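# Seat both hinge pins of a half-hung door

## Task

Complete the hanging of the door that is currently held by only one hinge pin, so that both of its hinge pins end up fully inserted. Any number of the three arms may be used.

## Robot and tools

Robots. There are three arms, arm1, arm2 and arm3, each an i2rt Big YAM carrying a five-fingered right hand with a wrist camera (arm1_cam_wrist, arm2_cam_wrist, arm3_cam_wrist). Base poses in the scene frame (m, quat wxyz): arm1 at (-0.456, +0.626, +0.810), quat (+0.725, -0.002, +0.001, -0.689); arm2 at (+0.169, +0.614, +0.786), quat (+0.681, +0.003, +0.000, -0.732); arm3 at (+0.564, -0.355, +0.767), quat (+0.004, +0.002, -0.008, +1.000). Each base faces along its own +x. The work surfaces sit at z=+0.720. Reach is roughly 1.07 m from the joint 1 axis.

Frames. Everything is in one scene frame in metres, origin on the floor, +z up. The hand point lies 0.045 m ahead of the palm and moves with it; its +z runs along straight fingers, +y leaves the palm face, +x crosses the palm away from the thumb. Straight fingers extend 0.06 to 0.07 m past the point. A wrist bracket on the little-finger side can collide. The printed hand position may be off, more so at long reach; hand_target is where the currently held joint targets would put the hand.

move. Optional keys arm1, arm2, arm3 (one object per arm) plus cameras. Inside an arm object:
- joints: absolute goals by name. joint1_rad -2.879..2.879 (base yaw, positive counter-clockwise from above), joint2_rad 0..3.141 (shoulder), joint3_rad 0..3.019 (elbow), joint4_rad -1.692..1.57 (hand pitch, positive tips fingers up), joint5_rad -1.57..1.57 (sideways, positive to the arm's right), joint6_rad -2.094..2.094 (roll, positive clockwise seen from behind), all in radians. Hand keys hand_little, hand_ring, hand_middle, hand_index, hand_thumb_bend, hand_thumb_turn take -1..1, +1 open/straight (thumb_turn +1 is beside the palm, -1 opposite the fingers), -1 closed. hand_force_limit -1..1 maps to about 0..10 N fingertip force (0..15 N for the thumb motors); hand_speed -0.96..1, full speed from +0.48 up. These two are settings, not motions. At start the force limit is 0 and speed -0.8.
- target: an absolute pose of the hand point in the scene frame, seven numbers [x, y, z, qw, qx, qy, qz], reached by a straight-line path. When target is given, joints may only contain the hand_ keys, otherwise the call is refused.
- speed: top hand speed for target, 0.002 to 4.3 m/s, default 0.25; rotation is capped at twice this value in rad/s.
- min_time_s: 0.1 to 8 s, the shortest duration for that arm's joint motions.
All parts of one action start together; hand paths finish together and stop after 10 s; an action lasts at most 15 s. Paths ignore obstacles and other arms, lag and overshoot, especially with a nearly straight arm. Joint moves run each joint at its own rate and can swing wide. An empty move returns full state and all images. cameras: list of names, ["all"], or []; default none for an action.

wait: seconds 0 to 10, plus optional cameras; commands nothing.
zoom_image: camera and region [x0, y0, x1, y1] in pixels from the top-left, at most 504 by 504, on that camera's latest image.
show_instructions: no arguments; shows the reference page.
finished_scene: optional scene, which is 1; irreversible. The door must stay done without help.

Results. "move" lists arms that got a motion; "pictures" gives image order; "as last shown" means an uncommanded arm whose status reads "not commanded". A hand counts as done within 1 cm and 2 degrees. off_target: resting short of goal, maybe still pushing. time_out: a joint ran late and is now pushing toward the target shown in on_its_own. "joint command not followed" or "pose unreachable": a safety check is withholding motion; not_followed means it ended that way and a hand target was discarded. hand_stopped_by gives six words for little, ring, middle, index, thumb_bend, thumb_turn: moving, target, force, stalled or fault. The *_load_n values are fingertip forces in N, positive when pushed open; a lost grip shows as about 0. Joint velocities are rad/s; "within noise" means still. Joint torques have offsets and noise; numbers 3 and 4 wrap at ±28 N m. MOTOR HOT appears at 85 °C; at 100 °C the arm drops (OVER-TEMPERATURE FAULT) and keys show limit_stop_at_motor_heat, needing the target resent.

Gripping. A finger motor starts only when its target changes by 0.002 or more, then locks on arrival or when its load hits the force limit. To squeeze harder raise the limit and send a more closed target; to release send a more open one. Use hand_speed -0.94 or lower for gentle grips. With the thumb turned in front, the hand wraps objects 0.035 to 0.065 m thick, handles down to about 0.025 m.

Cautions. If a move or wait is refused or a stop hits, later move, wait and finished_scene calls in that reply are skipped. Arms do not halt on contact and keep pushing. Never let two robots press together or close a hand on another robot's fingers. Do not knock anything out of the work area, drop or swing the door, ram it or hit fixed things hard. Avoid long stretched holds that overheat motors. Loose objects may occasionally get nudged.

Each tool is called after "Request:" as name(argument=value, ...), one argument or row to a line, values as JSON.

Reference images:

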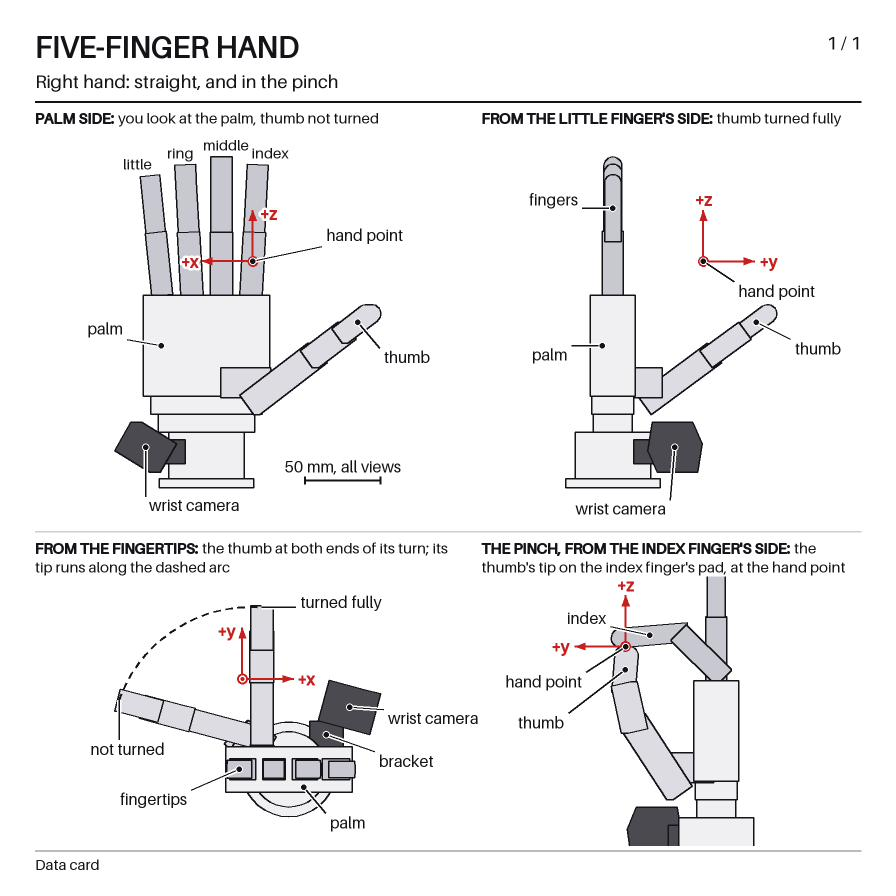

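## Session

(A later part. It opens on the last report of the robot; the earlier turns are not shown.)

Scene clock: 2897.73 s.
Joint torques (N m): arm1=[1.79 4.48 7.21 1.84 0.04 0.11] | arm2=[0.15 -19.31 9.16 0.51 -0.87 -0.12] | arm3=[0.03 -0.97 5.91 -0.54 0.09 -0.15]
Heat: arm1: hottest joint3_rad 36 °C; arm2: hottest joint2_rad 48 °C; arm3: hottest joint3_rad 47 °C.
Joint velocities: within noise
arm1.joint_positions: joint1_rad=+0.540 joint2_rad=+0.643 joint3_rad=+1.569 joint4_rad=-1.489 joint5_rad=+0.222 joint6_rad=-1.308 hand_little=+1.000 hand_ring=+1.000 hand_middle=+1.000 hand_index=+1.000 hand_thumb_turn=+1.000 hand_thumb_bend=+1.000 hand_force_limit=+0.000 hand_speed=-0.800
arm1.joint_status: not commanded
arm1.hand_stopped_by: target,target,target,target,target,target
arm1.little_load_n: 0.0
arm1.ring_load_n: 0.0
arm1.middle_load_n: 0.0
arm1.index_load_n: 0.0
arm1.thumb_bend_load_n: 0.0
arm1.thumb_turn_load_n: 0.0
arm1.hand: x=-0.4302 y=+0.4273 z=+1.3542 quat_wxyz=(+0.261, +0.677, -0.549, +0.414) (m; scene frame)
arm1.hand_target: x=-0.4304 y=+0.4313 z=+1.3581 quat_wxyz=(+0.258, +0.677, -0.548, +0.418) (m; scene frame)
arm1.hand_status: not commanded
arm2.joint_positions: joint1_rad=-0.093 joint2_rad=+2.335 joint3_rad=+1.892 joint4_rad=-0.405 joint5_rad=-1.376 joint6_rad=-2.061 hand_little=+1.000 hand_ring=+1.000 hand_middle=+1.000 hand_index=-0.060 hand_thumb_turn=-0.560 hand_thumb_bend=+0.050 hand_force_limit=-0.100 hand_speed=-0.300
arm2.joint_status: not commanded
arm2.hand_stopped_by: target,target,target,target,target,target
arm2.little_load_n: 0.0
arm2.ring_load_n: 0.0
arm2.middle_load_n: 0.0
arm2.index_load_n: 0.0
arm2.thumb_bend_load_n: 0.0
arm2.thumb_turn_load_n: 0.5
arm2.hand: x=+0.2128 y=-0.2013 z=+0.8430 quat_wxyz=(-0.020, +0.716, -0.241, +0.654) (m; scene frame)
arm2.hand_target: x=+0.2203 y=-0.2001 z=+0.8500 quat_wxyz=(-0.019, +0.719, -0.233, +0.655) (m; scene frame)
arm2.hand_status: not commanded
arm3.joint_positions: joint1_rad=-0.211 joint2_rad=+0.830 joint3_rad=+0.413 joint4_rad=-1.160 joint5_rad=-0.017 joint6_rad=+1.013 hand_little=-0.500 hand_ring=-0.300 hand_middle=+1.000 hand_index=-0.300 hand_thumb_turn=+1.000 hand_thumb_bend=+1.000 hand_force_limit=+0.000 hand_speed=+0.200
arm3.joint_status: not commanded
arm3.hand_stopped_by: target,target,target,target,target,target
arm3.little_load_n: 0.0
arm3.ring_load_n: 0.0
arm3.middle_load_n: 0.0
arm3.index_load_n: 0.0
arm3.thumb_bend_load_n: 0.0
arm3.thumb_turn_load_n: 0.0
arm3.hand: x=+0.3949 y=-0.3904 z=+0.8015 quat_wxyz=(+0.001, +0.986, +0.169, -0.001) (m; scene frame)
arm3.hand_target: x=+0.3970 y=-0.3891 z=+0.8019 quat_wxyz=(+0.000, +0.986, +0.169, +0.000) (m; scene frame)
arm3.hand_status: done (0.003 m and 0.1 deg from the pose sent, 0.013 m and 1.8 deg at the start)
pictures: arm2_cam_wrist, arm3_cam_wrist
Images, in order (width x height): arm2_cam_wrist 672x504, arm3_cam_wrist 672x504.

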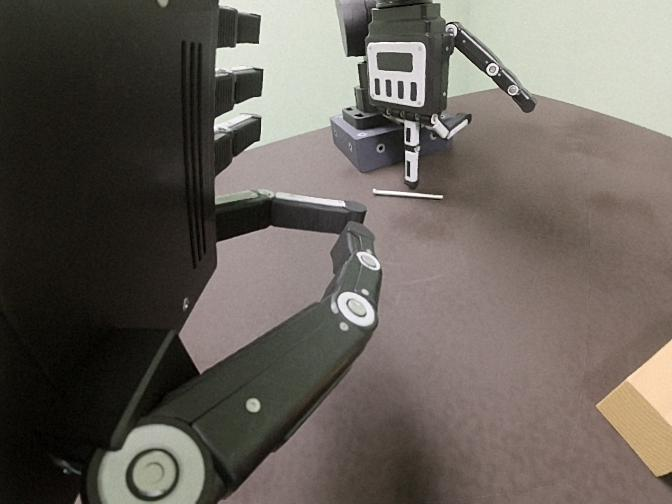

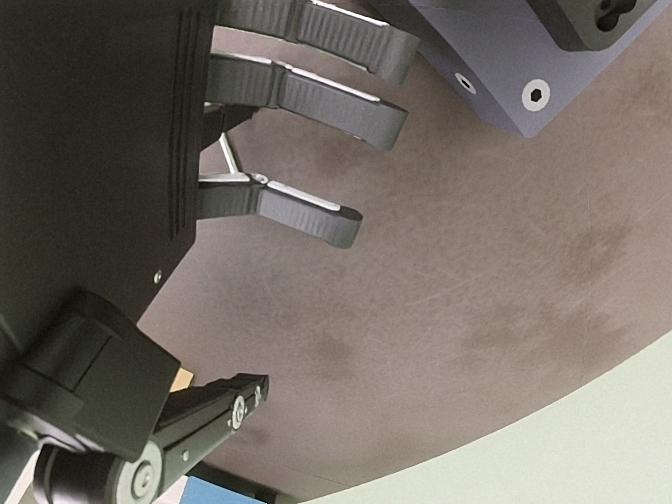

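Request:
move(
  arm3={"target": [0.397, -0.3891, 0.7985, 0, 0.9857, 0.1694, 0], "speed": 0.05},
)

Request:
move(
  arm3={"target": [0.354, -0.361, 0.7985, 0, 0.9857, 0.1694, 0], "speed": 0.04},
  cameras=["arm2_cam_wrist"],
)

Request:
zoom_image(
  camera="arm2_cam_wrist",
  region=[350, 120, 480, 220],
)

Scene clock: 2903.20 s.
Joint torques (N m): arm1=[1.73 4.48 7.21 1.84 0.04 0.11] | arm2=[0.15 -19.43 9.21 0.53 -0.85 -0.13] | arm3=[0.09 -0.38 5.89 -0.01 0.08 -0.15]
Heat: arm1: hottest joint3_rad 36 °C; arm2: hottest joint2_rad 48 °C; arm3: hottest joint3_rad 47 °C.
move: arm3 done
Joint velocities: within noise
arm1, arm2: as last shown
arm2.little_load_n: 0.5
arm2.thumb_turn_load_n: 0.0
arm3.joint_positions: joint1_rad=-0.211 joint2_rad=+0.830 joint3_rad=+0.406 joint4_rad=-1.160 joint5_rad=-0.017 joint6_rad=+1.013 hand_little=-0.500 hand_ring=-0.300 hand_middle=+1.000 hand_index=-0.300 hand_thumb_turn=+1.000 hand_thumb_bend=+1.000 hand_force_limit=+0.000 hand_speed=+0.200
arm3.joint_status: not commanded
arm3.hand_stopped_by: target,target,target,target,target,target
arm3.little_load_n: 0.0
arm3.ring_load_n: 0.5
arm3.middle_load_n: 0.0
arm3.index_load_n: 0.0
arm3.thumb_bend_load_n: 0.0
arm3.thumb_turn_load_n: 0.0
arm3.hand: x=+0.3977 y=-0.3910 z=+0.7992 quat_wxyz=(+0.002, +0.986, +0.169, +0.002)
arm3.hand_target: x=+0.3971 y=-0.3891 z=+0.7985 quat_wxyz=(+0.000, +0.986, +0.169, +0.000)
arm3.hand_status: done (0.002 m and 0.4 deg from the pose sent, 0.004 m and 0.1 deg at the start)
pictures: none

Scene clock: 2905.00 s.
Joint torques (N m): arm1=[1.79 4.54 7.21 1.84 0.04 0.11] | arm2=[0.26 -19.37 9.2 0.47 -0.85 -0.14] | arm3=[-0.09 -0.21 7.12 1.48 0.32 -0.12]
Heat: arm1: hottest joint3_rad 36 °C; arm2: hottest joint2_rad 48 °C; arm3: hottest joint3_rad 48 °C.
move: arm3 off_target
Joint velocities: within noise
arm1, arm2: as last shown
arm2.little_load_n: 0.0
arm2.thumb_turn_load_n: 0.5
arm3.joint_positions: joint1_rad=-0.293 joint2_rad=+0.997 joint3_rad=+0.477 joint4_rad=-1.106 joint5_rad=-0.023 joint6_rad=+0.925 hand_little=-0.500 hand_ring=-0.300 hand_middle=+0.999 hand_index=-0.300 hand_thumb_turn=+1.000 hand_thumb_bend=+1.000 hand_force_limit=+0.000 hand_speed=+0.200
arm3.joint_status: not commanded
arm3.hand_stopped_by: target,target,target,target,target,target
arm3.little_load_n: 0.0
arm3.ring_load_n: 0.0
arm3.middle_load_n: -4.0
arm3.index_load_n: 0.0
arm3.thumb_bend_load_n: 0.0
arm3.thumb_turn_load_n: 0.0
arm3.hand: x=+0.3730 y=-0.3705 z=+0.7979 quat_wxyz=(+0.014, +0.985, +0.171, +0.019)
arm3.hand_target: x=+0.3549 y=-0.3611 z=+0.7997 quat_wxyz=(+0.000, +0.986, +0.169, +0.000)
arm3.hand_status: off_target (0.021 m and 2.7 deg from the pose sent, 0.053 m and 0.3 deg at the start)
Images, in order (width x height): arm2_cam_wrist 672x504.

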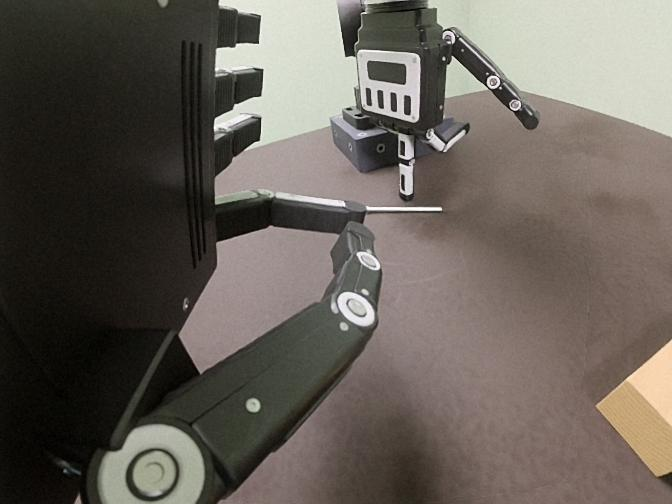

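Scaled by 3.877 from the camera's image (finer frame: 960x720).

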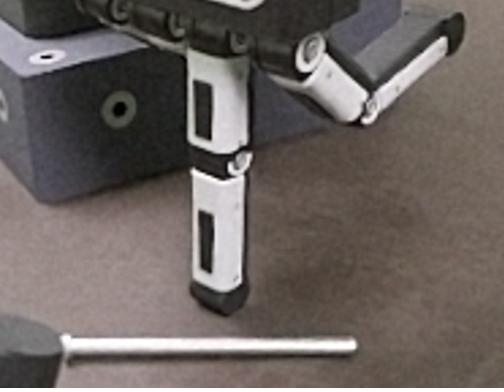

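Request:
move(
  arm2={"target": [0.145, -0.19, 0.895, -0.020, 0.716, -0.241, 0.654], "speed": 0.15},
  cameras=["arm2_cam_wrist"],
)

Request:
move(
  arm3={"target": [0.322, -0.345, 0.8015, 0, 0.9857, 0.1694, 0], "speed": 0.04},
  cameras=["arm2_cam_wrist"],
)

Scene clock: 2920.70 s.
Joint torques (N m): arm1=[1.73 4.54 7.23 1.84 0.04 0.11] | arm2=[-0.62 -19.43 9.91 0.46 -0.92 -0.12] | arm3=[-0.09 -0.15 7.13 1.48 0.32 -0.11]
Heat: arm1: hottest joint3_rad 36 °C; arm2: hottest joint2_rad 48 °C; arm3: hottest joint3_rad 49 °C.
move: arm2 off_target
Joint velocities: within noise
arm1, arm3: as last shown
arm2.joint_positions: joint1_rad=-0.188 joint2_rad=+2.280 joint3_rad=+1.886 joint4_rad=-0.476 joint5_rad=-1.427 joint6_rad=-2.061 hand_little=+1.000 hand_ring=+1.000 hand_middle=+1.000 hand_index=-0.060 hand_thumb_turn=-0.560 hand_thumb_bend=+0.050 hand_force_limit=-0.100 hand_speed=-0.300
arm2.joint_status: not commanded
arm2.hand_stopped_by: target,target,target,target,target,target
arm2.little_load_n: 0.0
arm2.ring_load_n: 0.0
arm2.middle_load_n: 0.0
arm2.index_load_n: 0.0
arm2.thumb_bend_load_n: 0.0
arm2.thumb_turn_load_n: 0.0
arm2.hand: x=+0.1440 y=-0.1895 z=+0.8807 quat_wxyz=(-0.010, +0.695, -0.267, +0.668)
arm2.hand_target: x=+0.1454 y=-0.1900 z=+0.8949 quat_wxyz=(-0.003, +0.697, -0.257, +0.669)
arm2.hand_status: off_target (0.014 m and 4.3 deg from the pose sent, 0.086 m and 0.1 deg at the start; a joint's target at an end of its range on 37 of 37 steps)
arm3.ring_load_n: 0.5
arm3.hand: x=+0.3730 y=-0.3705 z=+0.7979 quat_wxyz=(+0.014, +0.985, +0.172, +0.019)
Images, in order (width x height): arm2_cam_wrist 672x504.

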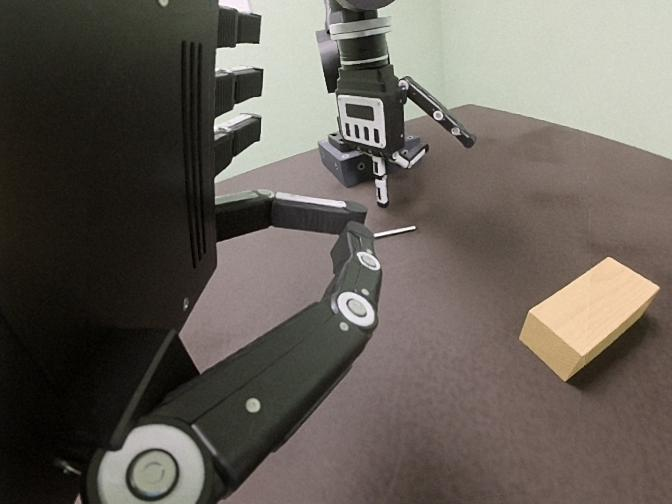

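Scene clock: 2922.10 s.
Joint torques (N m): arm1=[1.79 4.48 7.21 1.83 0.03 0.11] | arm2=[-0.5 -19.43 9.87 0.46 -0.93 -0.14] | arm3=[0.03 -1.73 7.61 1.11 0.13 -0.12]
Heat: arm1: hottest joint3_rad 36 °C; arm2: hottest joint2_rad 48 °C; arm3: hottest joint3_rad 49 °C.
move: arm3 off_target
Joint velocities: within noise
arm1, arm2: as last shown
arm2.thumb_turn_load_n: 0.5
arm3.joint_positions: joint1_rad=-0.317 joint2_rad=+1.115 joint3_rad=+0.548 joint4_rad=-1.061 joint5_rad=-0.017 joint6_rad=+0.904 hand_little=-0.500 hand_ring=-0.300 hand_middle=+0.999 hand_index=-0.300 hand_thumb_turn=+1.000 hand_thumb_bend=+1.000 hand_force_limit=+0.000 hand_speed=+0.200
arm3.joint_status: not commanded
arm3.hand_stopped_by: target,target,target,target,target,target
arm3.little_load_n: 0.0
arm3.ring_load_n: 0.0
arm3.middle_load_n: -2.5
arm3.index_load_n: 0.0
arm3.thumb_bend_load_n: 0.0
arm3.thumb_turn_load_n: 0.0
arm3.hand: x=+0.3429 y=-0.3546 z=+0.7980 quat_wxyz=(+0.012, +0.985, +0.170, +0.020)
arm3.hand_target: x=+0.3228 y=-0.3450 z=+0.8025 quat_wxyz=(+0.000, +0.986, +0.169, +0.000)
arm3.hand_status: off_target (0.023 m and 2.7 deg from the pose sent, 0.057 m and 2.7 deg at the start)
Images, in order (width x height): arm2_cam_wrist 672x504.

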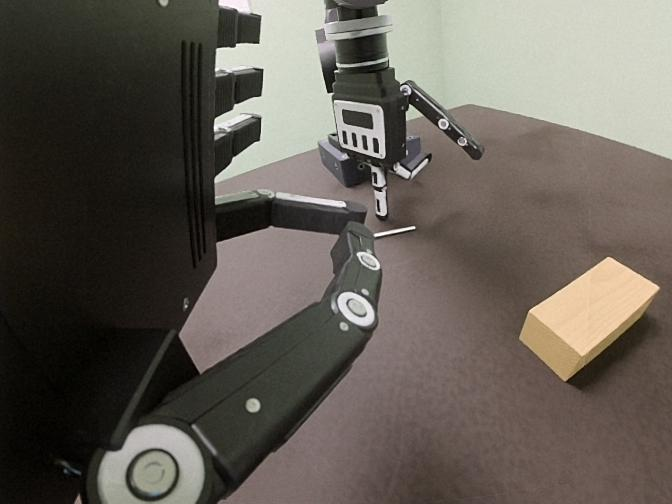

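Request:
move(
  arm2={"joints": {"hand_index": 1, "hand_thumb_turn": 1, "hand_thumb_bend": 1, "hand_speed": 0.4}},
  cameras=["arm2_cam_wrist","arm3_cam_wrist"],
)

Request:
zoom_image(
  camera="arm2_cam_wrist",
  region=[310, 150, 470, 270],
)

Scene clock: 2930.83 s.
Joint torques (N m): arm1=[1.73 4.48 7.23 1.84 0.04 0.11] | arm2=[-0.44 -19.66 9.87 0.51 -0.91 -0.11] | arm3=[-0.03 -1.79 7.61 1.1 0.14 -0.13]
Heat: arm1: hottest joint3_rad 36 °C; arm2: hottest joint2_rad 48 °C; arm3: hottest joint3_rad 49 °C.
move: arm2 done
Joint velocities: within noise
arm1, arm3: as last shown
arm2.joint_positions: joint1_rad=-0.188 joint2_rad=+2.280 joint3_rad=+1.886 joint4_rad=-0.476 joint5_rad=-1.427 joint6_rad=-2.062 hand_little=+1.000 hand_ring=+1.000 hand_middle=+1.000 hand_index=+1.000 hand_thumb_turn=+1.000 hand_thumb_bend=+1.000 hand_force_limit=-0.100 hand_speed=+0.400
arm2.joint_status: all done
arm2.hand_stopped_by: target,target,target,target,target,target
arm2.little_load_n: 0.0
arm2.ring_load_n: -0.5
arm2.middle_load_n: 0.0
arm2.index_load_n: 0.0
arm2.thumb_bend_load_n: 0.0
arm2.thumb_turn_load_n: 0.0
arm2.hand: x=+0.1440 y=-0.1895 z=+0.8807 quat_wxyz=(-0.009, +0.695, -0.266, +0.668)
arm2.hand_target: x=+0.1453 y=-0.1900 z=+0.8949 quat_wxyz=(-0.003, +0.697, -0.257, +0.669)
arm2.hand_status: not commanded
arm3.little_load_n: 0.5
Images, in order (width x height): arm2_cam_wrist 672x504, arm3_cam_wrist 672x504.

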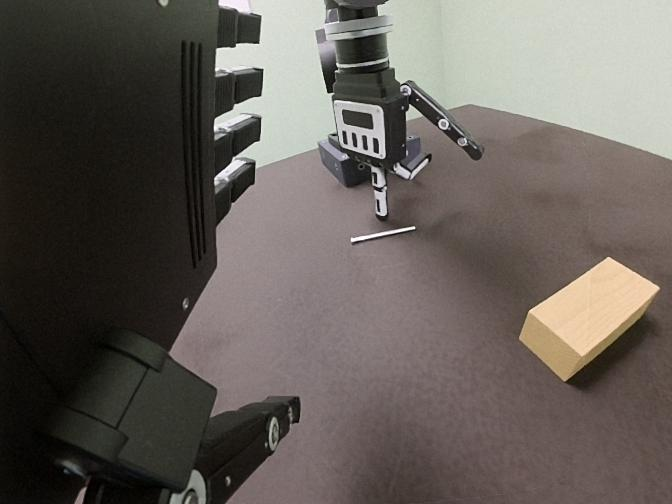

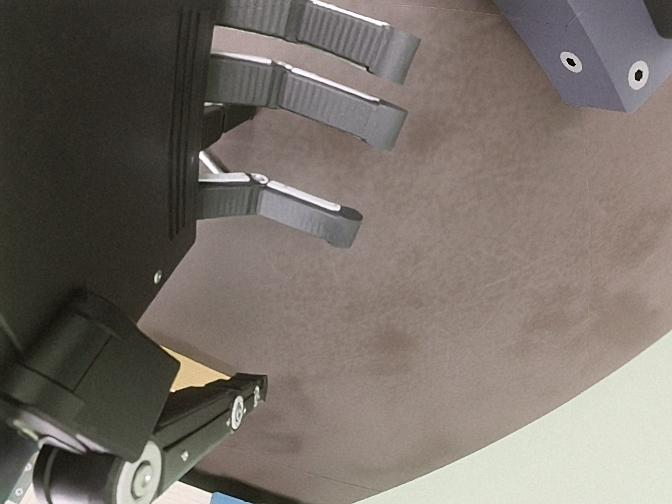

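Scaled by 3.150 from the camera's image (finer frame: 960x720).

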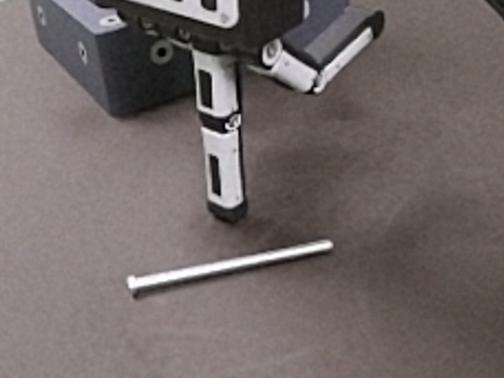

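Request:
move(
  arm3={"target": [0.262, -0.325, 0.806, 0, 0.9857, 0.1694, 0], "speed": 0.03},
  cameras=["arm2_cam_wrist"],
)

Request:
zoom_image(
  camera="arm2_cam_wrist",
  region=[310, 180, 470, 300],
)

Scene clock: 2963.10 s.
Joint torques (N m): arm1=[1.79 4.48 7.21 1.84 0.03 0.11] | arm2=[-0.67 -19.19 9.87 0.44 -0.9 -0.11] | arm3=[0.26 -4.84 8.01 0.29 0.07 -0.11]
Heat: arm1: hottest joint3_rad 36 °C; arm2: hottest joint2_rad 47 °C; arm3: hottest joint3_rad 49 °C.
move: arm3 off_target
Joint velocities: within noise
arm1, arm2: as last shown
arm1.ring_load_n: -0.5
arm2.ring_load_n: 0.0
arm3.joint_positions: joint1_rad=-0.317 joint2_rad=+1.302 joint3_rad=+0.696 joint4_rad=-1.015 joint5_rad=-0.016 joint6_rad=+0.903 hand_little=-0.500 hand_ring=-0.300 hand_middle=+1.000 hand_index=-0.300 hand_thumb_turn=+1.000 hand_thumb_bend=+1.000 hand_force_limit=+0.000 hand_speed=+0.200
arm3.joint_status: not commanded
arm3.hand_stopped_by: target,target,target,target,target,target
arm3.little_load_n: 0.0
arm3.ring_load_n: 0.0
arm3.middle_load_n: -0.5
arm3.index_load_n: 0.5
arm3.thumb_bend_load_n: 0.0
arm3.thumb_turn_load_n: 0.0
arm3.hand: x=+0.2824 y=-0.3338 z=+0.7988 quat_wxyz=(+0.010, +0.985, +0.170, +0.018)
arm3.hand_target: x=+0.2626 y=-0.3251 z=+0.8066 quat_wxyz=(+0.000, +0.986, +0.169, +0.000)
arm3.hand_status: off_target (0.023 m and 2.4 deg from the pose sent, 0.087 m and 2.7 deg at the start)
Images, in order (width x height): arm2_cam_wrist 672x504.

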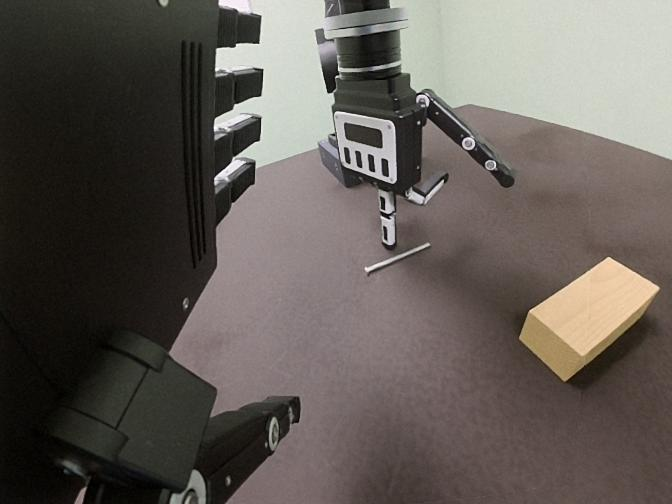

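Scaled by 3.150 from the camera's image (finer frame: 960x720).

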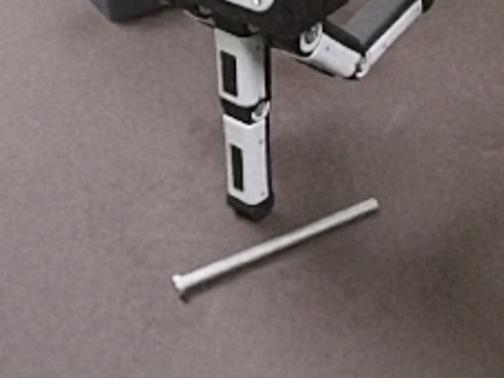

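Request:
move(
  arm3={"target": [0.272, -0.348, 0.806, 0, 0.9857, 0.1694, 0], "speed": 0.05},
)

Request:
move(
  arm3={"target": [0.222, -0.343, 0.807, 0, 0.9857, 0.1694, 0], "speed": 0.03},
  cameras=["arm2_cam_wrist"],
)

Request:
zoom_image(
  camera="arm2_cam_wrist",
  region=[310, 200, 470, 320],
)

Scene clock: 2987.53 s.
Joint torques (N m): arm1=[1.73 4.48 7.23 1.85 0.03 0.11] | arm2=[-0.32 -19.6 9.83 0.4 -0.9 -0.11] | arm3=[0.97 -7.18 5.41 0.03 0.01 0]
Heat: arm1: hottest joint3_rad 36 °C; arm2: hottest joint2_rad 47 °C; arm3: hottest joint3_rad 51 °C.
move: arm3 done
Joint velocities: within noise
arm1, arm2: as last shown
arm1.ring_load_n: 0.0
arm2.middle_load_n: -0.5
arm3.joint_positions: joint1_rad=-0.266 joint2_rad=+1.285 joint3_rad=+0.696 joint4_rad=-1.012 joint5_rad=-0.015 joint6_rad=+0.953 hand_little=-0.500 hand_ring=-0.300 hand_middle=+1.000 hand_index=-0.300 hand_thumb_turn=+1.000 hand_thumb_bend=+1.000 hand_force_limit=+0.000 hand_speed=+0.200
arm3.joint_status: not commanded
arm3.hand_stopped_by: target,target,target,target,target,target
arm3.little_load_n: 0.0
arm3.ring_load_n: 0.0
arm3.middle_load_n: 0.0
arm3.index_load_n: 0.0
arm3.thumb_bend_load_n: 0.0
arm3.thumb_turn_load_n: 0.0
arm3.hand: x=+0.2759 y=-0.3470 z=+0.8027 quat_wxyz=(+0.005, +0.985, +0.171, +0.010)
arm3.hand_target: x=+0.2720 y=-0.3479 z=+0.8061 quat_wxyz=(+0.000, +0.986, +0.169, +0.000)
arm3.hand_status: done (0.005 m and 1.2 deg from the pose sent, 0.019 m and 2.4 deg at the start)
pictures: none

Scene clock: 2989.70 s.
Joint torques (N m): arm1=[1.73 4.48 7.23 1.85 0.03 0.11] | arm2=[-0.5 -19.49 9.81 0.39 -0.89 -0.1] | arm3=[1.2 -6.36 8.05 0.09 -0.03 0.02]
Heat: arm1: hottest joint3_rad 36 °C; arm2: hottest joint2_rad 47 °C; arm3: hottest joint3_rad 51 °C.
move: arm3 off_target
Joint velocities: within noise
arm1.joint_positions: joint1_rad=+0.540 joint2_rad=+0.643 joint3_rad=+1.569 joint4_rad=-1.489 joint5_rad=+0.222 joint6_rad=-1.308 hand_little=+1.000 hand_ring=+1.000 hand_middle=+1.000 hand_index=+1.000 hand_thumb_turn=+1.000 hand_thumb_bend=+1.000 hand_force_limit=+0.000 hand_speed=-0.800
arm1.joint_status: not commanded
arm1.hand_stopped_by: target,target,target,target,target,target
arm1.little_load_n: 0.0
arm1.ring_load_n: 0.0
arm1.middle_load_n: 0.5
arm1.index_load_n: 0.0
arm1.thumb_bend_load_n: 0.0
arm1.thumb_turn_load_n: 0.0
arm1.hand: x=-0.4302 y=+0.4273 z=+1.3542 quat_wxyz=(+0.261, +0.677, -0.549, +0.414)
arm1.hand_target: x=-0.4304 y=+0.4313 z=+1.3581 quat_wxyz=(+0.258, +0.677, -0.548, +0.418)
arm1.hand_status: not commanded
arm2: as last shown
arm2.middle_load_n: 0.0
arm3.joint_positions: joint1_rad=-0.245 joint2_rad=+1.391 joint3_rad=+0.782 joint4_rad=-1.008 joint5_rad=-0.014 joint6_rad=+0.977 hand_little=-0.500 hand_ring=-0.300 hand_middle=+1.000 hand_index=-0.300 hand_thumb_turn=+1.000 hand_thumb_bend=+1.000 hand_force_limit=+0.000 hand_speed=+0.200
arm3.joint_status: not commanded
arm3.hand_stopped_by: target,target,target,target,target,target
arm3.little_load_n: 0.0
arm3.ring_load_n: 0.0
arm3.middle_load_n: 0.0
arm3.index_load_n: 0.0
arm3.thumb_bend_load_n: 0.0
arm3.thumb_turn_load_n: 0.0
arm3.hand: x=+0.2433 y=-0.3449 z=+0.7990 quat_wxyz=(+0.007, +0.985, +0.170, +0.018)
arm3.hand_target: x=+0.2227 y=-0.3430 z=+0.8075 quat_wxyz=(+0.000, +0.986, +0.169, +0.000)
arm3.hand_status: off_target (0.023 m and 2.2 deg from the pose sent, 0.054 m and 1.3 deg at the start)
Images, in order (width x height): arm2_cam_wrist 672x504.

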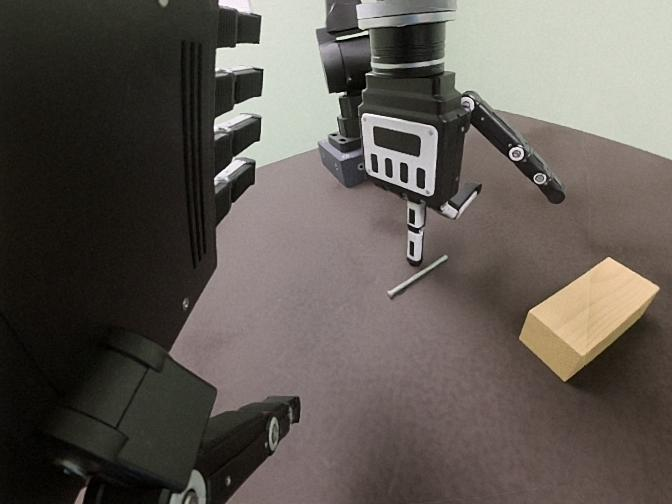

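Scaled by 3.150 from the camera's image (finer frame: 960x720).

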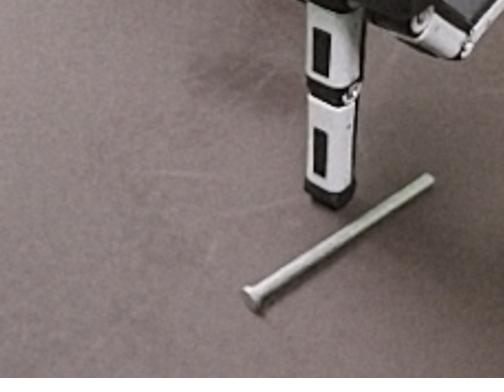

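Request:
move(
  arm3={"target": [0.240, -0.358, 0.810, 0, 0.9857, 0.1694, 0], "speed": 0.05},
)

Request:
move(
  arm3={"target": [0.182, -0.355, 0.809, 0, 0.9857, 0.1694, 0], "speed": 0.03},
  cameras=["arm2_cam_wrist"],
)

Request:
zoom_image(
  camera="arm2_cam_wrist",
  region=[350, 220, 510, 340],
)

Scene clock: 3004.00 s.
Joint torques (N m): arm1=[1.79 4.48 7.21 1.85 0.03 0.11] | arm2=[-0.32 -19.6 9.88 0.44 -0.92 -0.1] | arm3=[1.08 -8.29 5.29 -0.25 -0.01 0.02]
Heat: arm1: hottest joint3_rad 36 °C; arm2: hottest joint2_rad 47 °C; arm3: hottest joint3_rad 51 °C.
move: arm3 done
Joint velocities: within noise
arm1, arm2: as last shown
arm1.middle_load_n: 0.0
arm3.joint_positions: joint1_rad=-0.211 joint2_rad=+1.357 joint3_rad=+0.775 joint4_rad=-1.008 joint5_rad=-0.015 joint6_rad=+1.009 hand_little=-0.500 hand_ring=-0.300 hand_middle=+1.000 hand_index=-0.300 hand_thumb_turn=+1.000 hand_thumb_bend=+1.000 hand_force_limit=+0.000 hand_speed=+0.200
arm3.joint_status: not commanded
arm3.hand_stopped_by: target,target,target,target,target,target
arm3.little_load_n: 0.0
arm3.ring_load_n: 0.0
arm3.middle_load_n: 0.0
arm3.index_load_n: 0.0
arm3.thumb_bend_load_n: 0.0
arm3.thumb_turn_load_n: 0.0
arm3.hand: x=+0.2407 y=-0.3556 z=+0.8069 quat_wxyz=(+0.002, +0.985, +0.171, +0.005)
arm3.hand_target: x=+0.2400 y=-0.3580 z=+0.8099 quat_wxyz=(+0.000, +0.986, +0.169, +0.000)
arm3.hand_status: done (0.004 m and 0.6 deg from the pose sent, 0.017 m and 2.2 deg at the start)
pictures: none

Scene clock: 3006.43 s.
Joint torques (N m): arm1=[1.73 4.48 7.21 1.84 0.03 0.11] | arm2=[-0.38 -19.49 9.87 0.39 -0.92 -0.11] | arm3=[1.14 -7.88 8.12 -0.31 -0.03 0]
Heat: arm1: hottest joint3_rad 36 °C; arm2: hottest joint2_rad 47 °C; arm3: hottest joint3_rad 51 °C.
move: arm3 off_target
Joint velocities: within noise
arm1, arm2: as last shown
arm1.middle_load_n: 0.5
arm2.middle_load_n: -0.5
arm3.joint_positions: joint1_rad=-0.188 joint2_rad=+1.480 joint3_rad=+0.881 joint4_rad=-1.008 joint5_rad=-0.015 joint6_rad=+1.034 hand_little=-0.500 hand_ring=-0.300 hand_middle=+1.000 hand_index=-0.300 hand_thumb_turn=+1.000 hand_thumb_bend=+1.000 hand_force_limit=+0.000 hand_speed=+0.200
arm3.joint_status: not commanded
arm3.hand_stopped_by: target,target,target,target,target,target
arm3.little_load_n: 0.0
arm3.ring_load_n: 0.0
arm3.middle_load_n: 0.0
arm3.index_load_n: 0.0
arm3.thumb_bend_load_n: 0.0
arm3.thumb_turn_load_n: 0.0
arm3.hand: x=+0.2007 y=-0.3552 z=+0.8005 quat_wxyz=(+0.005, +0.985, +0.170, +0.014)
arm3.hand_target: x=+0.1825 y=-0.3552 z=+0.8093 quat_wxyz=(+0.000, +0.986, +0.169, +0.000)
arm3.hand_status: off_target (0.021 m and 1.7 deg from the pose sent, 0.059 m and 0.6 deg at the start)
Images, in order (width x height): arm2_cam_wrist 672x504.

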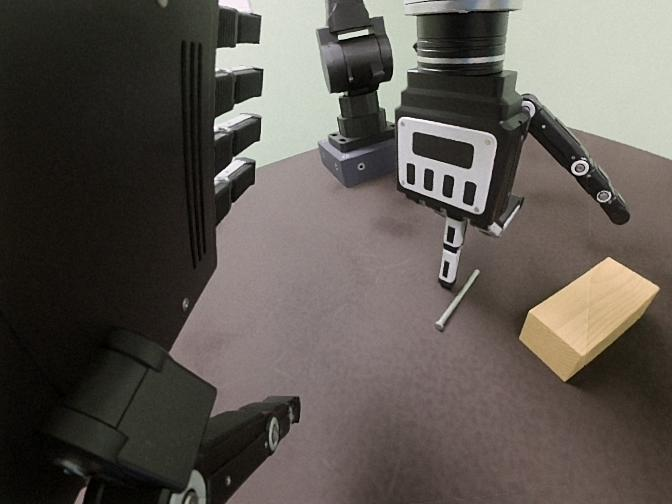

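Scaled by 3.150 from the camera's image (finer frame: 960x720).

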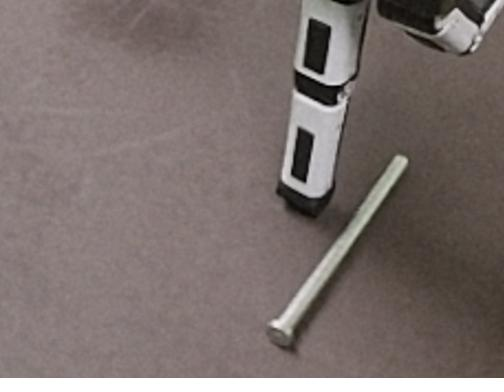

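Request:
move(
  arm2={"target": [0.075, -0.16, 0.93, -0.003, 0.697, -0.257, 0.669], "speed": 0.2},
  cameras=["arm2_cam_wrist"],
)

Scene clock: 3400.37 s.
Joint torques (N m): arm1=[1.73 4.54 7.21 1.85 0.04 0.11] | arm2=[-0.15 -18.73 9.47 0.49 -0.85 -0.11] | arm3=[1.14 -7.94 8.12 -0.31 -0.03 0]
Heat: arm1: hottest joint3_rad 36 °C; arm2: hottest joint2_rad 48 °C; arm3: hottest joint3_rad 52 °C.
move: arm2 off_target
Joint velocities: within noise
arm1, arm3: as last shown
arm1.middle_load_n: 0.0
arm2.joint_positions: joint1_rad=-0.297 joint2_rad=+2.196 joint3_rad=+1.820 joint4_rad=-0.486 joint5_rad=-1.491 joint6_rad=-2.062 hand_little=+1.000 hand_ring=+1.000 hand_middle=+1.000 hand_index=+1.000 hand_thumb_turn=+1.000 hand_thumb_bend=+1.000 hand_force_limit=-0.100 hand_speed=+0.400
arm2.joint_status: not commanded
arm2.hand_stopped_by: target,target,target,target,target,target
arm2.little_load_n: 0.0
arm2.ring_load_n: 0.0
arm2.middle_load_n: 0.0
arm2.index_load_n: 0.0
arm2.thumb_bend_load_n: 0.0
arm2.thumb_turn_load_n: 0.0
arm2.hand: x=+0.0711 y=-0.1605 z=+0.9216 quat_wxyz=(+0.016, +0.671, -0.281, +0.686)
arm2.hand_target: x=+0.0753 y=-0.1602 z=+0.9302 quat_wxyz=(+0.019, +0.673, -0.274, +0.686)
arm2.hand_status: off_target (0.009 m and 5.0 deg from the pose sent, 0.090 m and 1.3 deg at the start; a joint's target at an end of its range on 40 of 40 steps)
Images, in order (width x height): arm2_cam_wrist 672x504.

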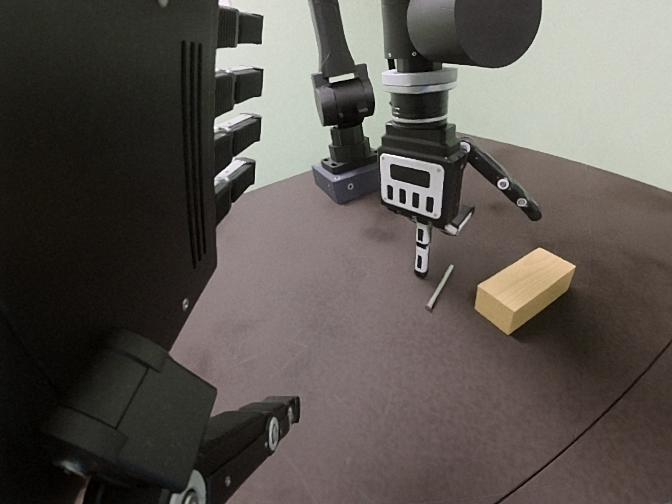

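Request:
move(
  arm3={"target": [0.196, -0.316, 0.809, 0, 0.9857, 0.1694, 0], "speed": 0.08},
)

Request:
move(
  arm3={"target": [0.196, -0.314, 0.8045, 0, 0.9857, 0.1694, 0], "speed": 0.05},
  cameras=["arm2_cam_wrist"],
)

Request:
zoom_image(
  camera="arm2_cam_wrist",
  region=[380, 200, 540, 340],
)

Scene clock: 3406.73 s.
Joint torques (N m): arm1=[1.79 4.48 7.21 1.85 0.03 0.11] | arm2=[-0.21 -18.37 9.55 0.46 -0.86 -0.11] | arm3=[0.26 -8.59 7.32 -0.24 0.02 -0.15]
Heat: arm1: hottest joint3_rad 36 °C; arm2: hottest joint2_rad 48 °C; arm3: hottest joint3_rad 52 °C.
move: arm3 off_target
Joint velocities: within noise
arm1, arm2: as last shown
arm3.joint_positions: joint1_rad=-0.285 joint2_rad=+1.480 joint3_rad=+0.881 joint4_rad=-1.008 joint5_rad=-0.015 joint6_rad=+0.944 hand_little=-0.500 hand_ring=-0.300 hand_middle=+1.000 hand_index=-0.300 hand_thumb_turn=+1.000 hand_thumb_bend=+1.000 hand_force_limit=+0.000 hand_speed=+0.200
arm3.joint_status: not commanded
arm3.hand_stopped_by: target,target,target,target,target,target
arm3.little_load_n: 0.0
arm3.ring_load_n: 0.0
arm3.middle_load_n: 0.0
arm3.index_load_n: 0.0
arm3.thumb_bend_load_n: 0.0
arm3.thumb_turn_load_n: 0.0
arm3.hand: x=+0.2085 y=-0.3209 z=+0.8012 quat_wxyz=(+0.006, +0.986, +0.166, +0.012)
arm3.hand_target: x=+0.1963 y=-0.3160 z=+0.8091 quat_wxyz=(+0.000, +0.986, +0.169, +0.000)
arm3.hand_status: off_target (0.016 m and 1.6 deg from the pose sent, 0.040 m and 1.7 deg at the start)
pictures: none

Scene clock: 3407.70 s.
Joint torques (N m): arm1=[1.73 4.48 7.2 1.85 0.03 0.11] | arm2=[-0.03 -18.61 9.54 0.53 -0.84 -0.1] | arm3=[-0.03 -7.77 7.05 0.05 0.03 -0.16]
Heat: arm1: hottest joint3_rad 36 °C; arm2: hottest joint2_rad 48 °C; arm3: hottest joint3_rad 52 °C.
move: arm3 off_target
Joint velocities: within noise
arm1, arm2: as last shown
arm2.index_load_n: -0.5
arm3.joint_positions: joint1_rad=-0.285 joint2_rad=+1.480 joint3_rad=+0.881 joint4_rad=-1.002 joint5_rad=-0.015 joint6_rad=+0.939 hand_little=-0.500 hand_ring=-0.300 hand_middle=+1.000 hand_index=-0.300 hand_thumb_turn=+1.000 hand_thumb_bend=+1.000 hand_force_limit=+0.000 hand_speed=+0.200
arm3.joint_status: not commanded
arm3.hand_stopped_by: target,target,target,target,target,target
arm3.little_load_n: 0.0
arm3.ring_load_n: 0.0
arm3.middle_load_n: 0.0
arm3.index_load_n: 0.0
arm3.thumb_bend_load_n: 0.0
arm3.thumb_turn_load_n: 0.0
arm3.hand: x=+0.2074 y=-0.3205 z=+0.8011 quat_wxyz=(+0.005, +0.986, +0.169, +0.010)
arm3.hand_target: x=+0.1963 y=-0.3139 z=+0.8046 quat_wxyz=(+0.000, +0.986, +0.169, +0.000)
arm3.hand_status: off_target (0.014 m and 1.2 deg from the pose sent, 0.015 m and 1.6 deg at the start)
Images, in order (width x height): arm2_cam_wrist 672x504.

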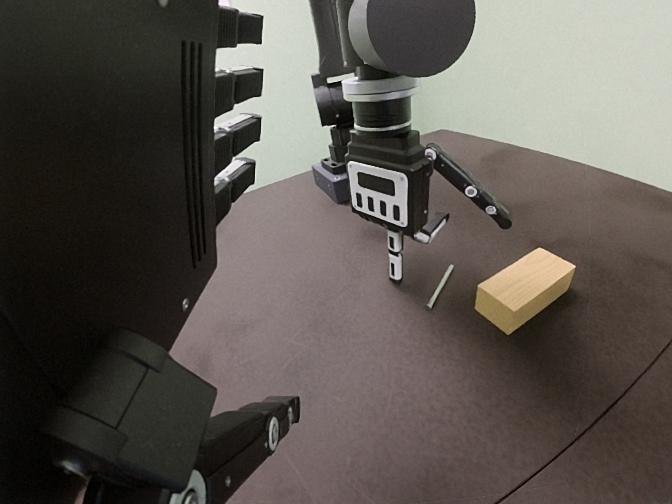

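Scaled by 3.150 from the camera's image (finer frame: 960x720).

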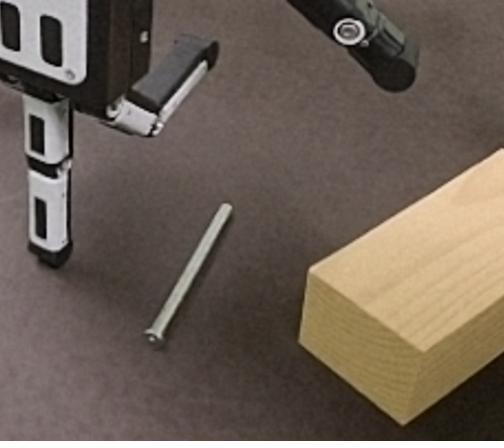

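Request:
move(
  arm3={"target": [0.130, -0.345, 0.8065, 0, 0.9857, 0.1694, 0], "speed": 0.03},
  cameras=["arm2_cam_wrist"],
)

Request:
zoom_image(
  camera="arm2_cam_wrist",
  region=[380, 200, 540, 340],
)

Scene clock: 3417.83 s.
Joint torques (N m): arm1=[1.73 4.42 7.21 1.84 0.03 0.11] | arm2=[-0.09 -18.61 9.47 0.49 -0.83 -0.11] | arm3=[1.14 -9.52 8.2 -0.44 -0.04 0.01]
Heat: arm1: hottest joint3_rad 36 °C; arm2: hottest joint2_rad 48 °C; arm3: hottest joint3_rad 51 °C.
move: arm3 off_target
Joint velocities: within noise
arm1, arm2: as last shown
arm2.index_load_n: 0.0
arm3.joint_positions: joint1_rad=-0.189 joint2_rad=+1.607 joint3_rad=+1.029 joint4_rad=-1.020 joint5_rad=-0.014 joint6_rad=+1.033 hand_little=-0.500 hand_ring=-0.300 hand_middle=+1.000 hand_index=-0.300 hand_thumb_turn=+1.000 hand_thumb_bend=+1.000 hand_force_limit=+0.000 hand_speed=+0.200
arm3.joint_status: not commanded
arm3.hand_stopped_by: target,target,target,target,target,target
arm3.little_load_n: 0.0
arm3.ring_load_n: 0.0
arm3.middle_load_n: 0.0
arm3.index_load_n: 0.0
arm3.thumb_bend_load_n: 0.0
arm3.thumb_turn_load_n: 0.0
arm3.hand: x=+0.1470 y=-0.3441 z=+0.8001 quat_wxyz=(+0.003, +0.985, +0.169, +0.010)
arm3.hand_target: x=+0.1305 y=-0.3451 z=+0.8066 quat_wxyz=(+0.000, +0.986, +0.169, +0.000)
arm3.hand_status: off_target (0.018 m and 1.2 deg from the pose sent, 0.081 m and 1.2 deg at the start)
Images, in order (width x height): arm2_cam_wrist 672x504.

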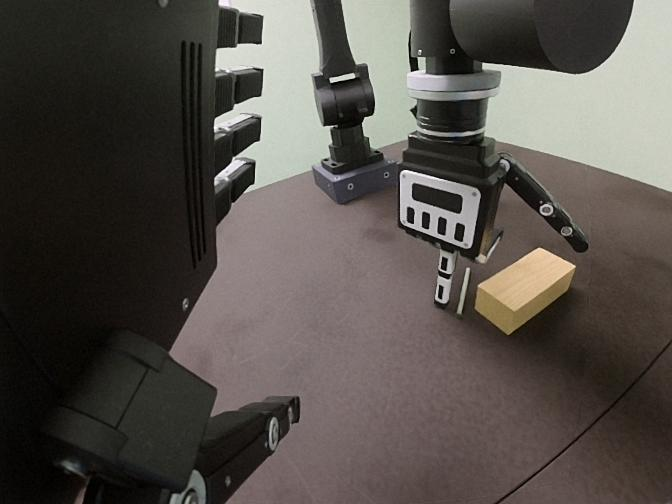

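Scaled by 3.150 from the camera's image (finer frame: 960x720).

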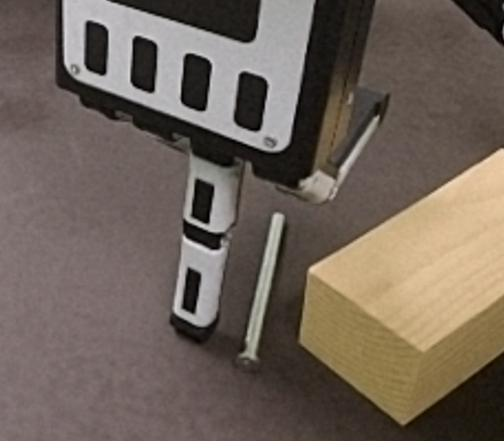

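Request:
move(
  arm3={"target": [0.175, -0.345, 0.90, 0, 0.9857, 0.1694, 0], "speed": 0.2},
)

Request:
move(
  arm3={"target": [0.1466, -0.3311, 0.80, 0.5927, -0.7318, -0.2613, 0.2116], "speed": 0.4, "joints": {"hand_index": 1, "hand_middle": -0.5, "hand_ring": -1, "hand_little": -1, "hand_thumb_turn": -0.2, "hand_thumb_bend": 0.1}},
  cameras=["arm2_cam_wrist", "arm3_cam_wrist"],
)

Scene clock: 3445.63 s.
Joint torques (N m): arm1=[1.79 4.54 7.21 1.85 0.03 0.11] | arm2=[-0.15 -18.61 9.47 0.55 -0.84 -0.1] | arm3=[0.03 -9.05 8.9 -0.61 -0.01 -0.16]
Heat: arm1: hottest joint3_rad 36 °C; arm2: hottest joint2_rad 48 °C; arm3: hottest joint3_rad 50 °C.
move: arm3 off_target
Joint velocities: within noise
arm1, arm2: as last shown
arm3.joint_positions: joint1_rad=-0.198 joint2_rad=+1.409 joint3_rad=+1.055 joint4_rad=-1.259 joint5_rad=-0.015 joint6_rad=+1.027 hand_little=-0.500 hand_ring=-0.300 hand_middle=+1.000 hand_index=-0.300 hand_thumb_turn=+1.000 hand_thumb_bend=+1.000 hand_force_limit=+0.000 hand_speed=+0.200
arm3.joint_status: not commanded
arm3.hand_stopped_by: target,target,target,target,target,target
arm3.little_load_n: 0.0
arm3.ring_load_n: 0.0
arm3.middle_load_n: 0.0
arm3.index_load_n: 0.0
arm3.thumb_bend_load_n: 0.0
arm3.thumb_turn_load_n: 0.0
arm3.hand: x=+0.1878 y=-0.3503 z=+0.8851 quat_wxyz=(+0.006, +0.986, +0.168, +0.016)
arm3.hand_target: x=+0.1756 y=-0.3451 z=+0.8999 quat_wxyz=(+0.000, +0.986, +0.169, +0.000)
arm3.hand_status: off_target (0.020 m and 2.0 deg from the pose sent, 0.104 m and 1.1 deg at the start)
pictures: none

Scene clock: 3448.77 s.
Joint torques (N m): arm1=[1.79 4.48 7.21 1.85 0.03 0.11] | arm2=[-0.15 -18.49 9.46 0.47 -0.84 -0.12] | arm3=[0.67 -5.77 3.54 1.37 0.36 -0.15]
Heat: arm1: hottest joint3_rad 36 °C; arm2: hottest joint2_rad 48 °C; arm3: hottest joint3_rad 50 °C.
move: arm3 done
Joint velocities: within noise
arm1.joint_positions: joint1_rad=+0.540 joint2_rad=+0.643 joint3_rad=+1.569 joint4_rad=-1.489 joint5_rad=+0.222 joint6_rad=-1.308 hand_little=+1.000 hand_ring=+1.000 hand_middle=+1.000 hand_index=+1.000 hand_thumb_turn=+1.000 hand_thumb_bend=+1.000 hand_force_limit=+0.000 hand_speed=-0.800
arm1.joint_status: not commanded
arm1.hand_stopped_by: target,target,target,target,target,target
arm1.little_load_n: 0.0
arm1.ring_load_n: 0.0
arm1.middle_load_n: 0.0
arm1.index_load_n: 0.0
arm1.thumb_bend_load_n: 0.0
arm1.thumb_turn_load_n: 0.0
arm1.hand: x=-0.4302 y=+0.4273 z=+1.3542 quat_wxyz=(+0.261, +0.677, -0.549, +0.414)
arm1.hand_target: x=-0.4304 y=+0.4313 z=+1.3581 quat_wxyz=(+0.258, +0.677, -0.548, +0.418)
arm1.hand_status: not commanded
arm2: as last shown
arm2.middle_load_n: -0.5
arm3.joint_positions: joint1_rad=+0.321 joint2_rad=+1.487 joint3_rad=+0.397 joint4_rad=+0.528 joint5_rad=+1.140 joint6_rad=+0.536 hand_little=-1.000 hand_ring=-1.000 hand_middle=-0.500 hand_index=+1.000 hand_thumb_turn=-0.200 hand_thumb_bend=+0.100 hand_force_limit=+0.000 hand_speed=+0.200
arm3.joint_status: all done
arm3.hand_stopped_by: target,target,target,target,target,target
arm3.little_load_n: 0.0
arm3.ring_load_n: 0.0
arm3.middle_load_n: 0.0
arm3.index_load_n: 0.0
arm3.thumb_bend_load_n: 0.0
arm3.thumb_turn_load_n: 0.0
arm3.hand: x=+0.1456 y=-0.3308 z=+0.8033 quat_wxyz=(-0.592, +0.733, +0.257, -0.213)
arm3.hand_target: x=+0.1466 y=-0.3310 z=+0.8000 quat_wxyz=(-0.593, +0.732, +0.261, -0.212)
arm3.hand_status: done (0.003 m and 0.6 deg from the pose sent, 0.097 m and 81.3 deg at the start)
Images, in order (width x height): arm2_cam_wrist 672x504, arm3_cam_wrist 672x504.

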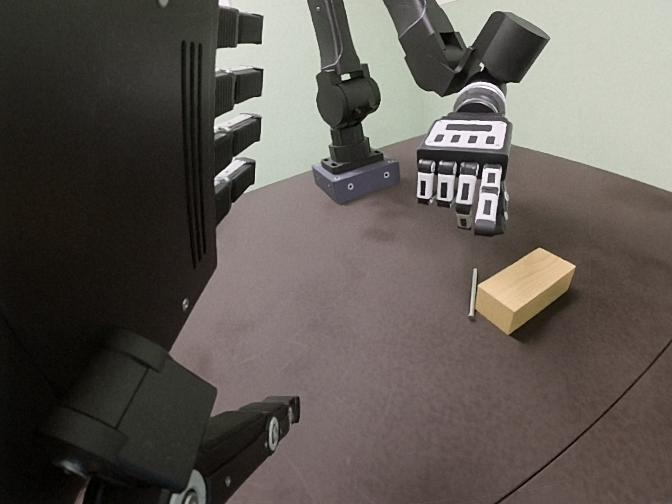

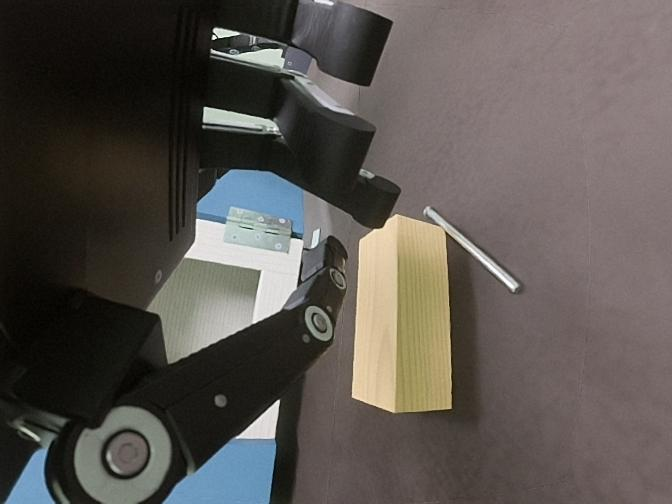

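Request:
zoom_image(
  camera="arm3_cam_wrist",
  region=[380, 180, 560, 320],
)

Request:
zoom_image(
  camera="arm2_cam_wrist",
  region=[420, 220, 600, 350],
)

Scaled by 2.800 from the camera's image (finer frame: 960x720).

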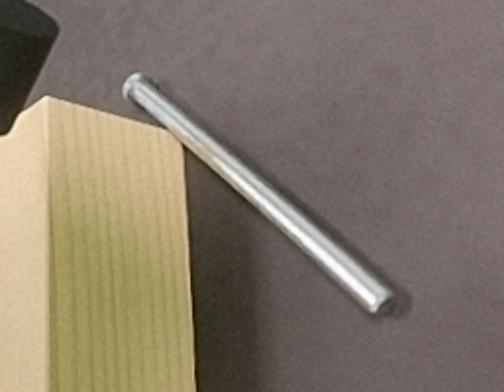

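Scaled by 2.800 from the camera's image (finer frame: 960x720).

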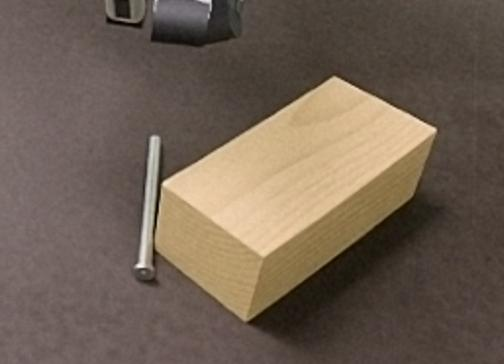

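Request:
move(
  arm3={"target": [0.1391, -0.3295, 0.775, 0.5814, -0.7180, -0.2974, 0.2408], "speed": 0.1, "joints": {"hand_thumb_bend": 0.25}},
  cameras=["arm2_cam_wrist", "arm3_cam_wrist"],
)

Request:
zoom_image(
  camera="arm3_cam_wrist",
  region=[300, 130, 520, 300],
)

Request:
zoom_image(
  camera="arm2_cam_wrist",
  region=[420, 180, 600, 340],
)

Scene clock: 3486.13 s.
Joint torques (N m): arm1=[1.79 4.48 7.21 1.85 0.03 0.11] | arm2=[-0.26 -18.61 9.46 0.51 -0.87 -0.12] | arm3=[-0.03 -6.3 2.54 1.54 0.26 -0.17]
Heat: arm1: hottest joint3_rad 36 °C; arm2: hottest joint2_rad 48 °C; arm3: hottest joint3_rad 47 °C.
move: arm3 done
Joint velocities: within noise
arm1, arm2: as last shown
arm2.middle_load_n: 0.0
arm2.index_load_n: -0.5
arm3.joint_positions: joint1_rad=+0.283 joint2_rad=+1.621 joint3_rad=+0.353 joint4_rad=+0.834 joint5_rad=+1.012 joint6_rad=+0.391 hand_little=-1.000 hand_ring=-1.000 hand_middle=-0.500 hand_index=+1.000 hand_thumb_turn=-0.200 hand_thumb_bend=+0.250 hand_force_limit=+0.000 hand_speed=+0.200
arm3.joint_status: all done
arm3.hand_stopped_by: target,target,target,target,target,target
arm3.little_load_n: 0.0
arm3.ring_load_n: 0.0
arm3.middle_load_n: 0.0
arm3.index_load_n: 0.0
arm3.thumb_bend_load_n: 0.0
arm3.thumb_turn_load_n: 0.0
arm3.hand: x=+0.1375 y=-0.3331 z=+0.7776 quat_wxyz=(-0.580, +0.719, +0.297, -0.244)
arm3.hand_target: x=+0.1392 y=-0.3295 z=+0.7750 quat_wxyz=(-0.581, +0.718, +0.297, -0.241)
arm3.hand_status: done (0.005 m and 0.5 deg from the pose sent, 0.029 m and 6.0 deg at the start)
Images, in order (width x height): arm2_cam_wrist 672x504, arm3_cam_wrist 672x504.

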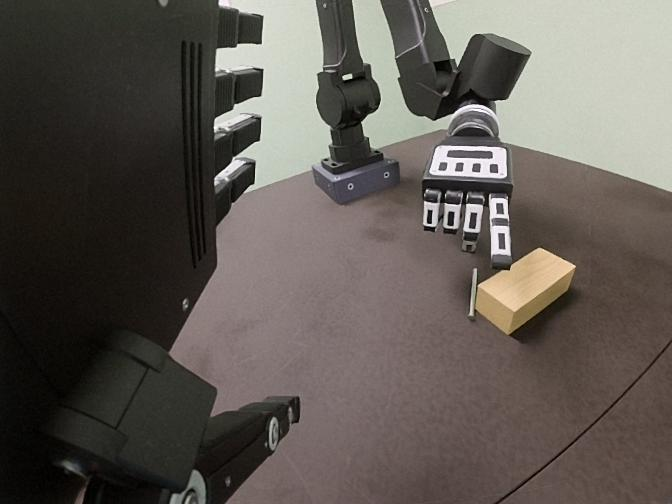

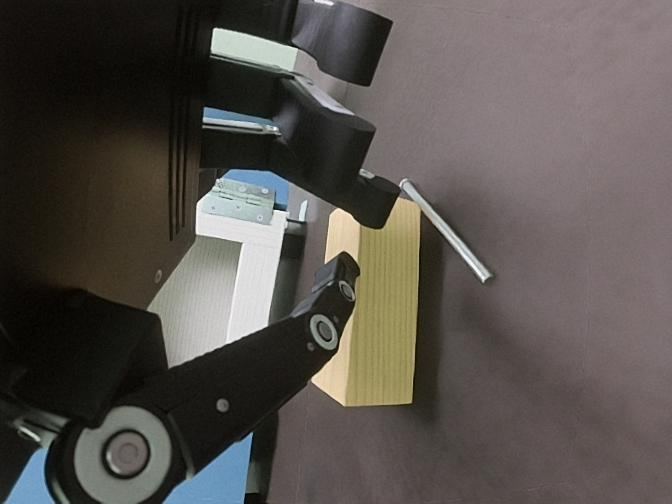

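Scaled by 2.291 from the camera's image (finer frame: 960x720).

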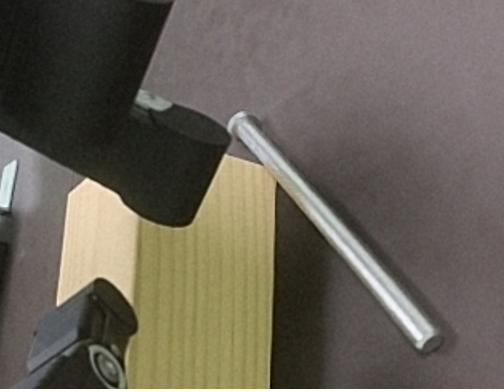

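Scaled by 2.800 from the camera's image (finer frame: 960x720).

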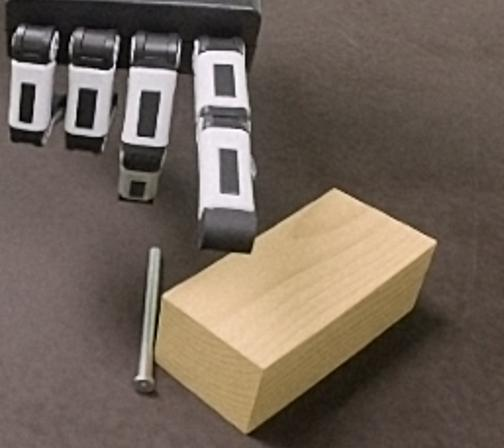

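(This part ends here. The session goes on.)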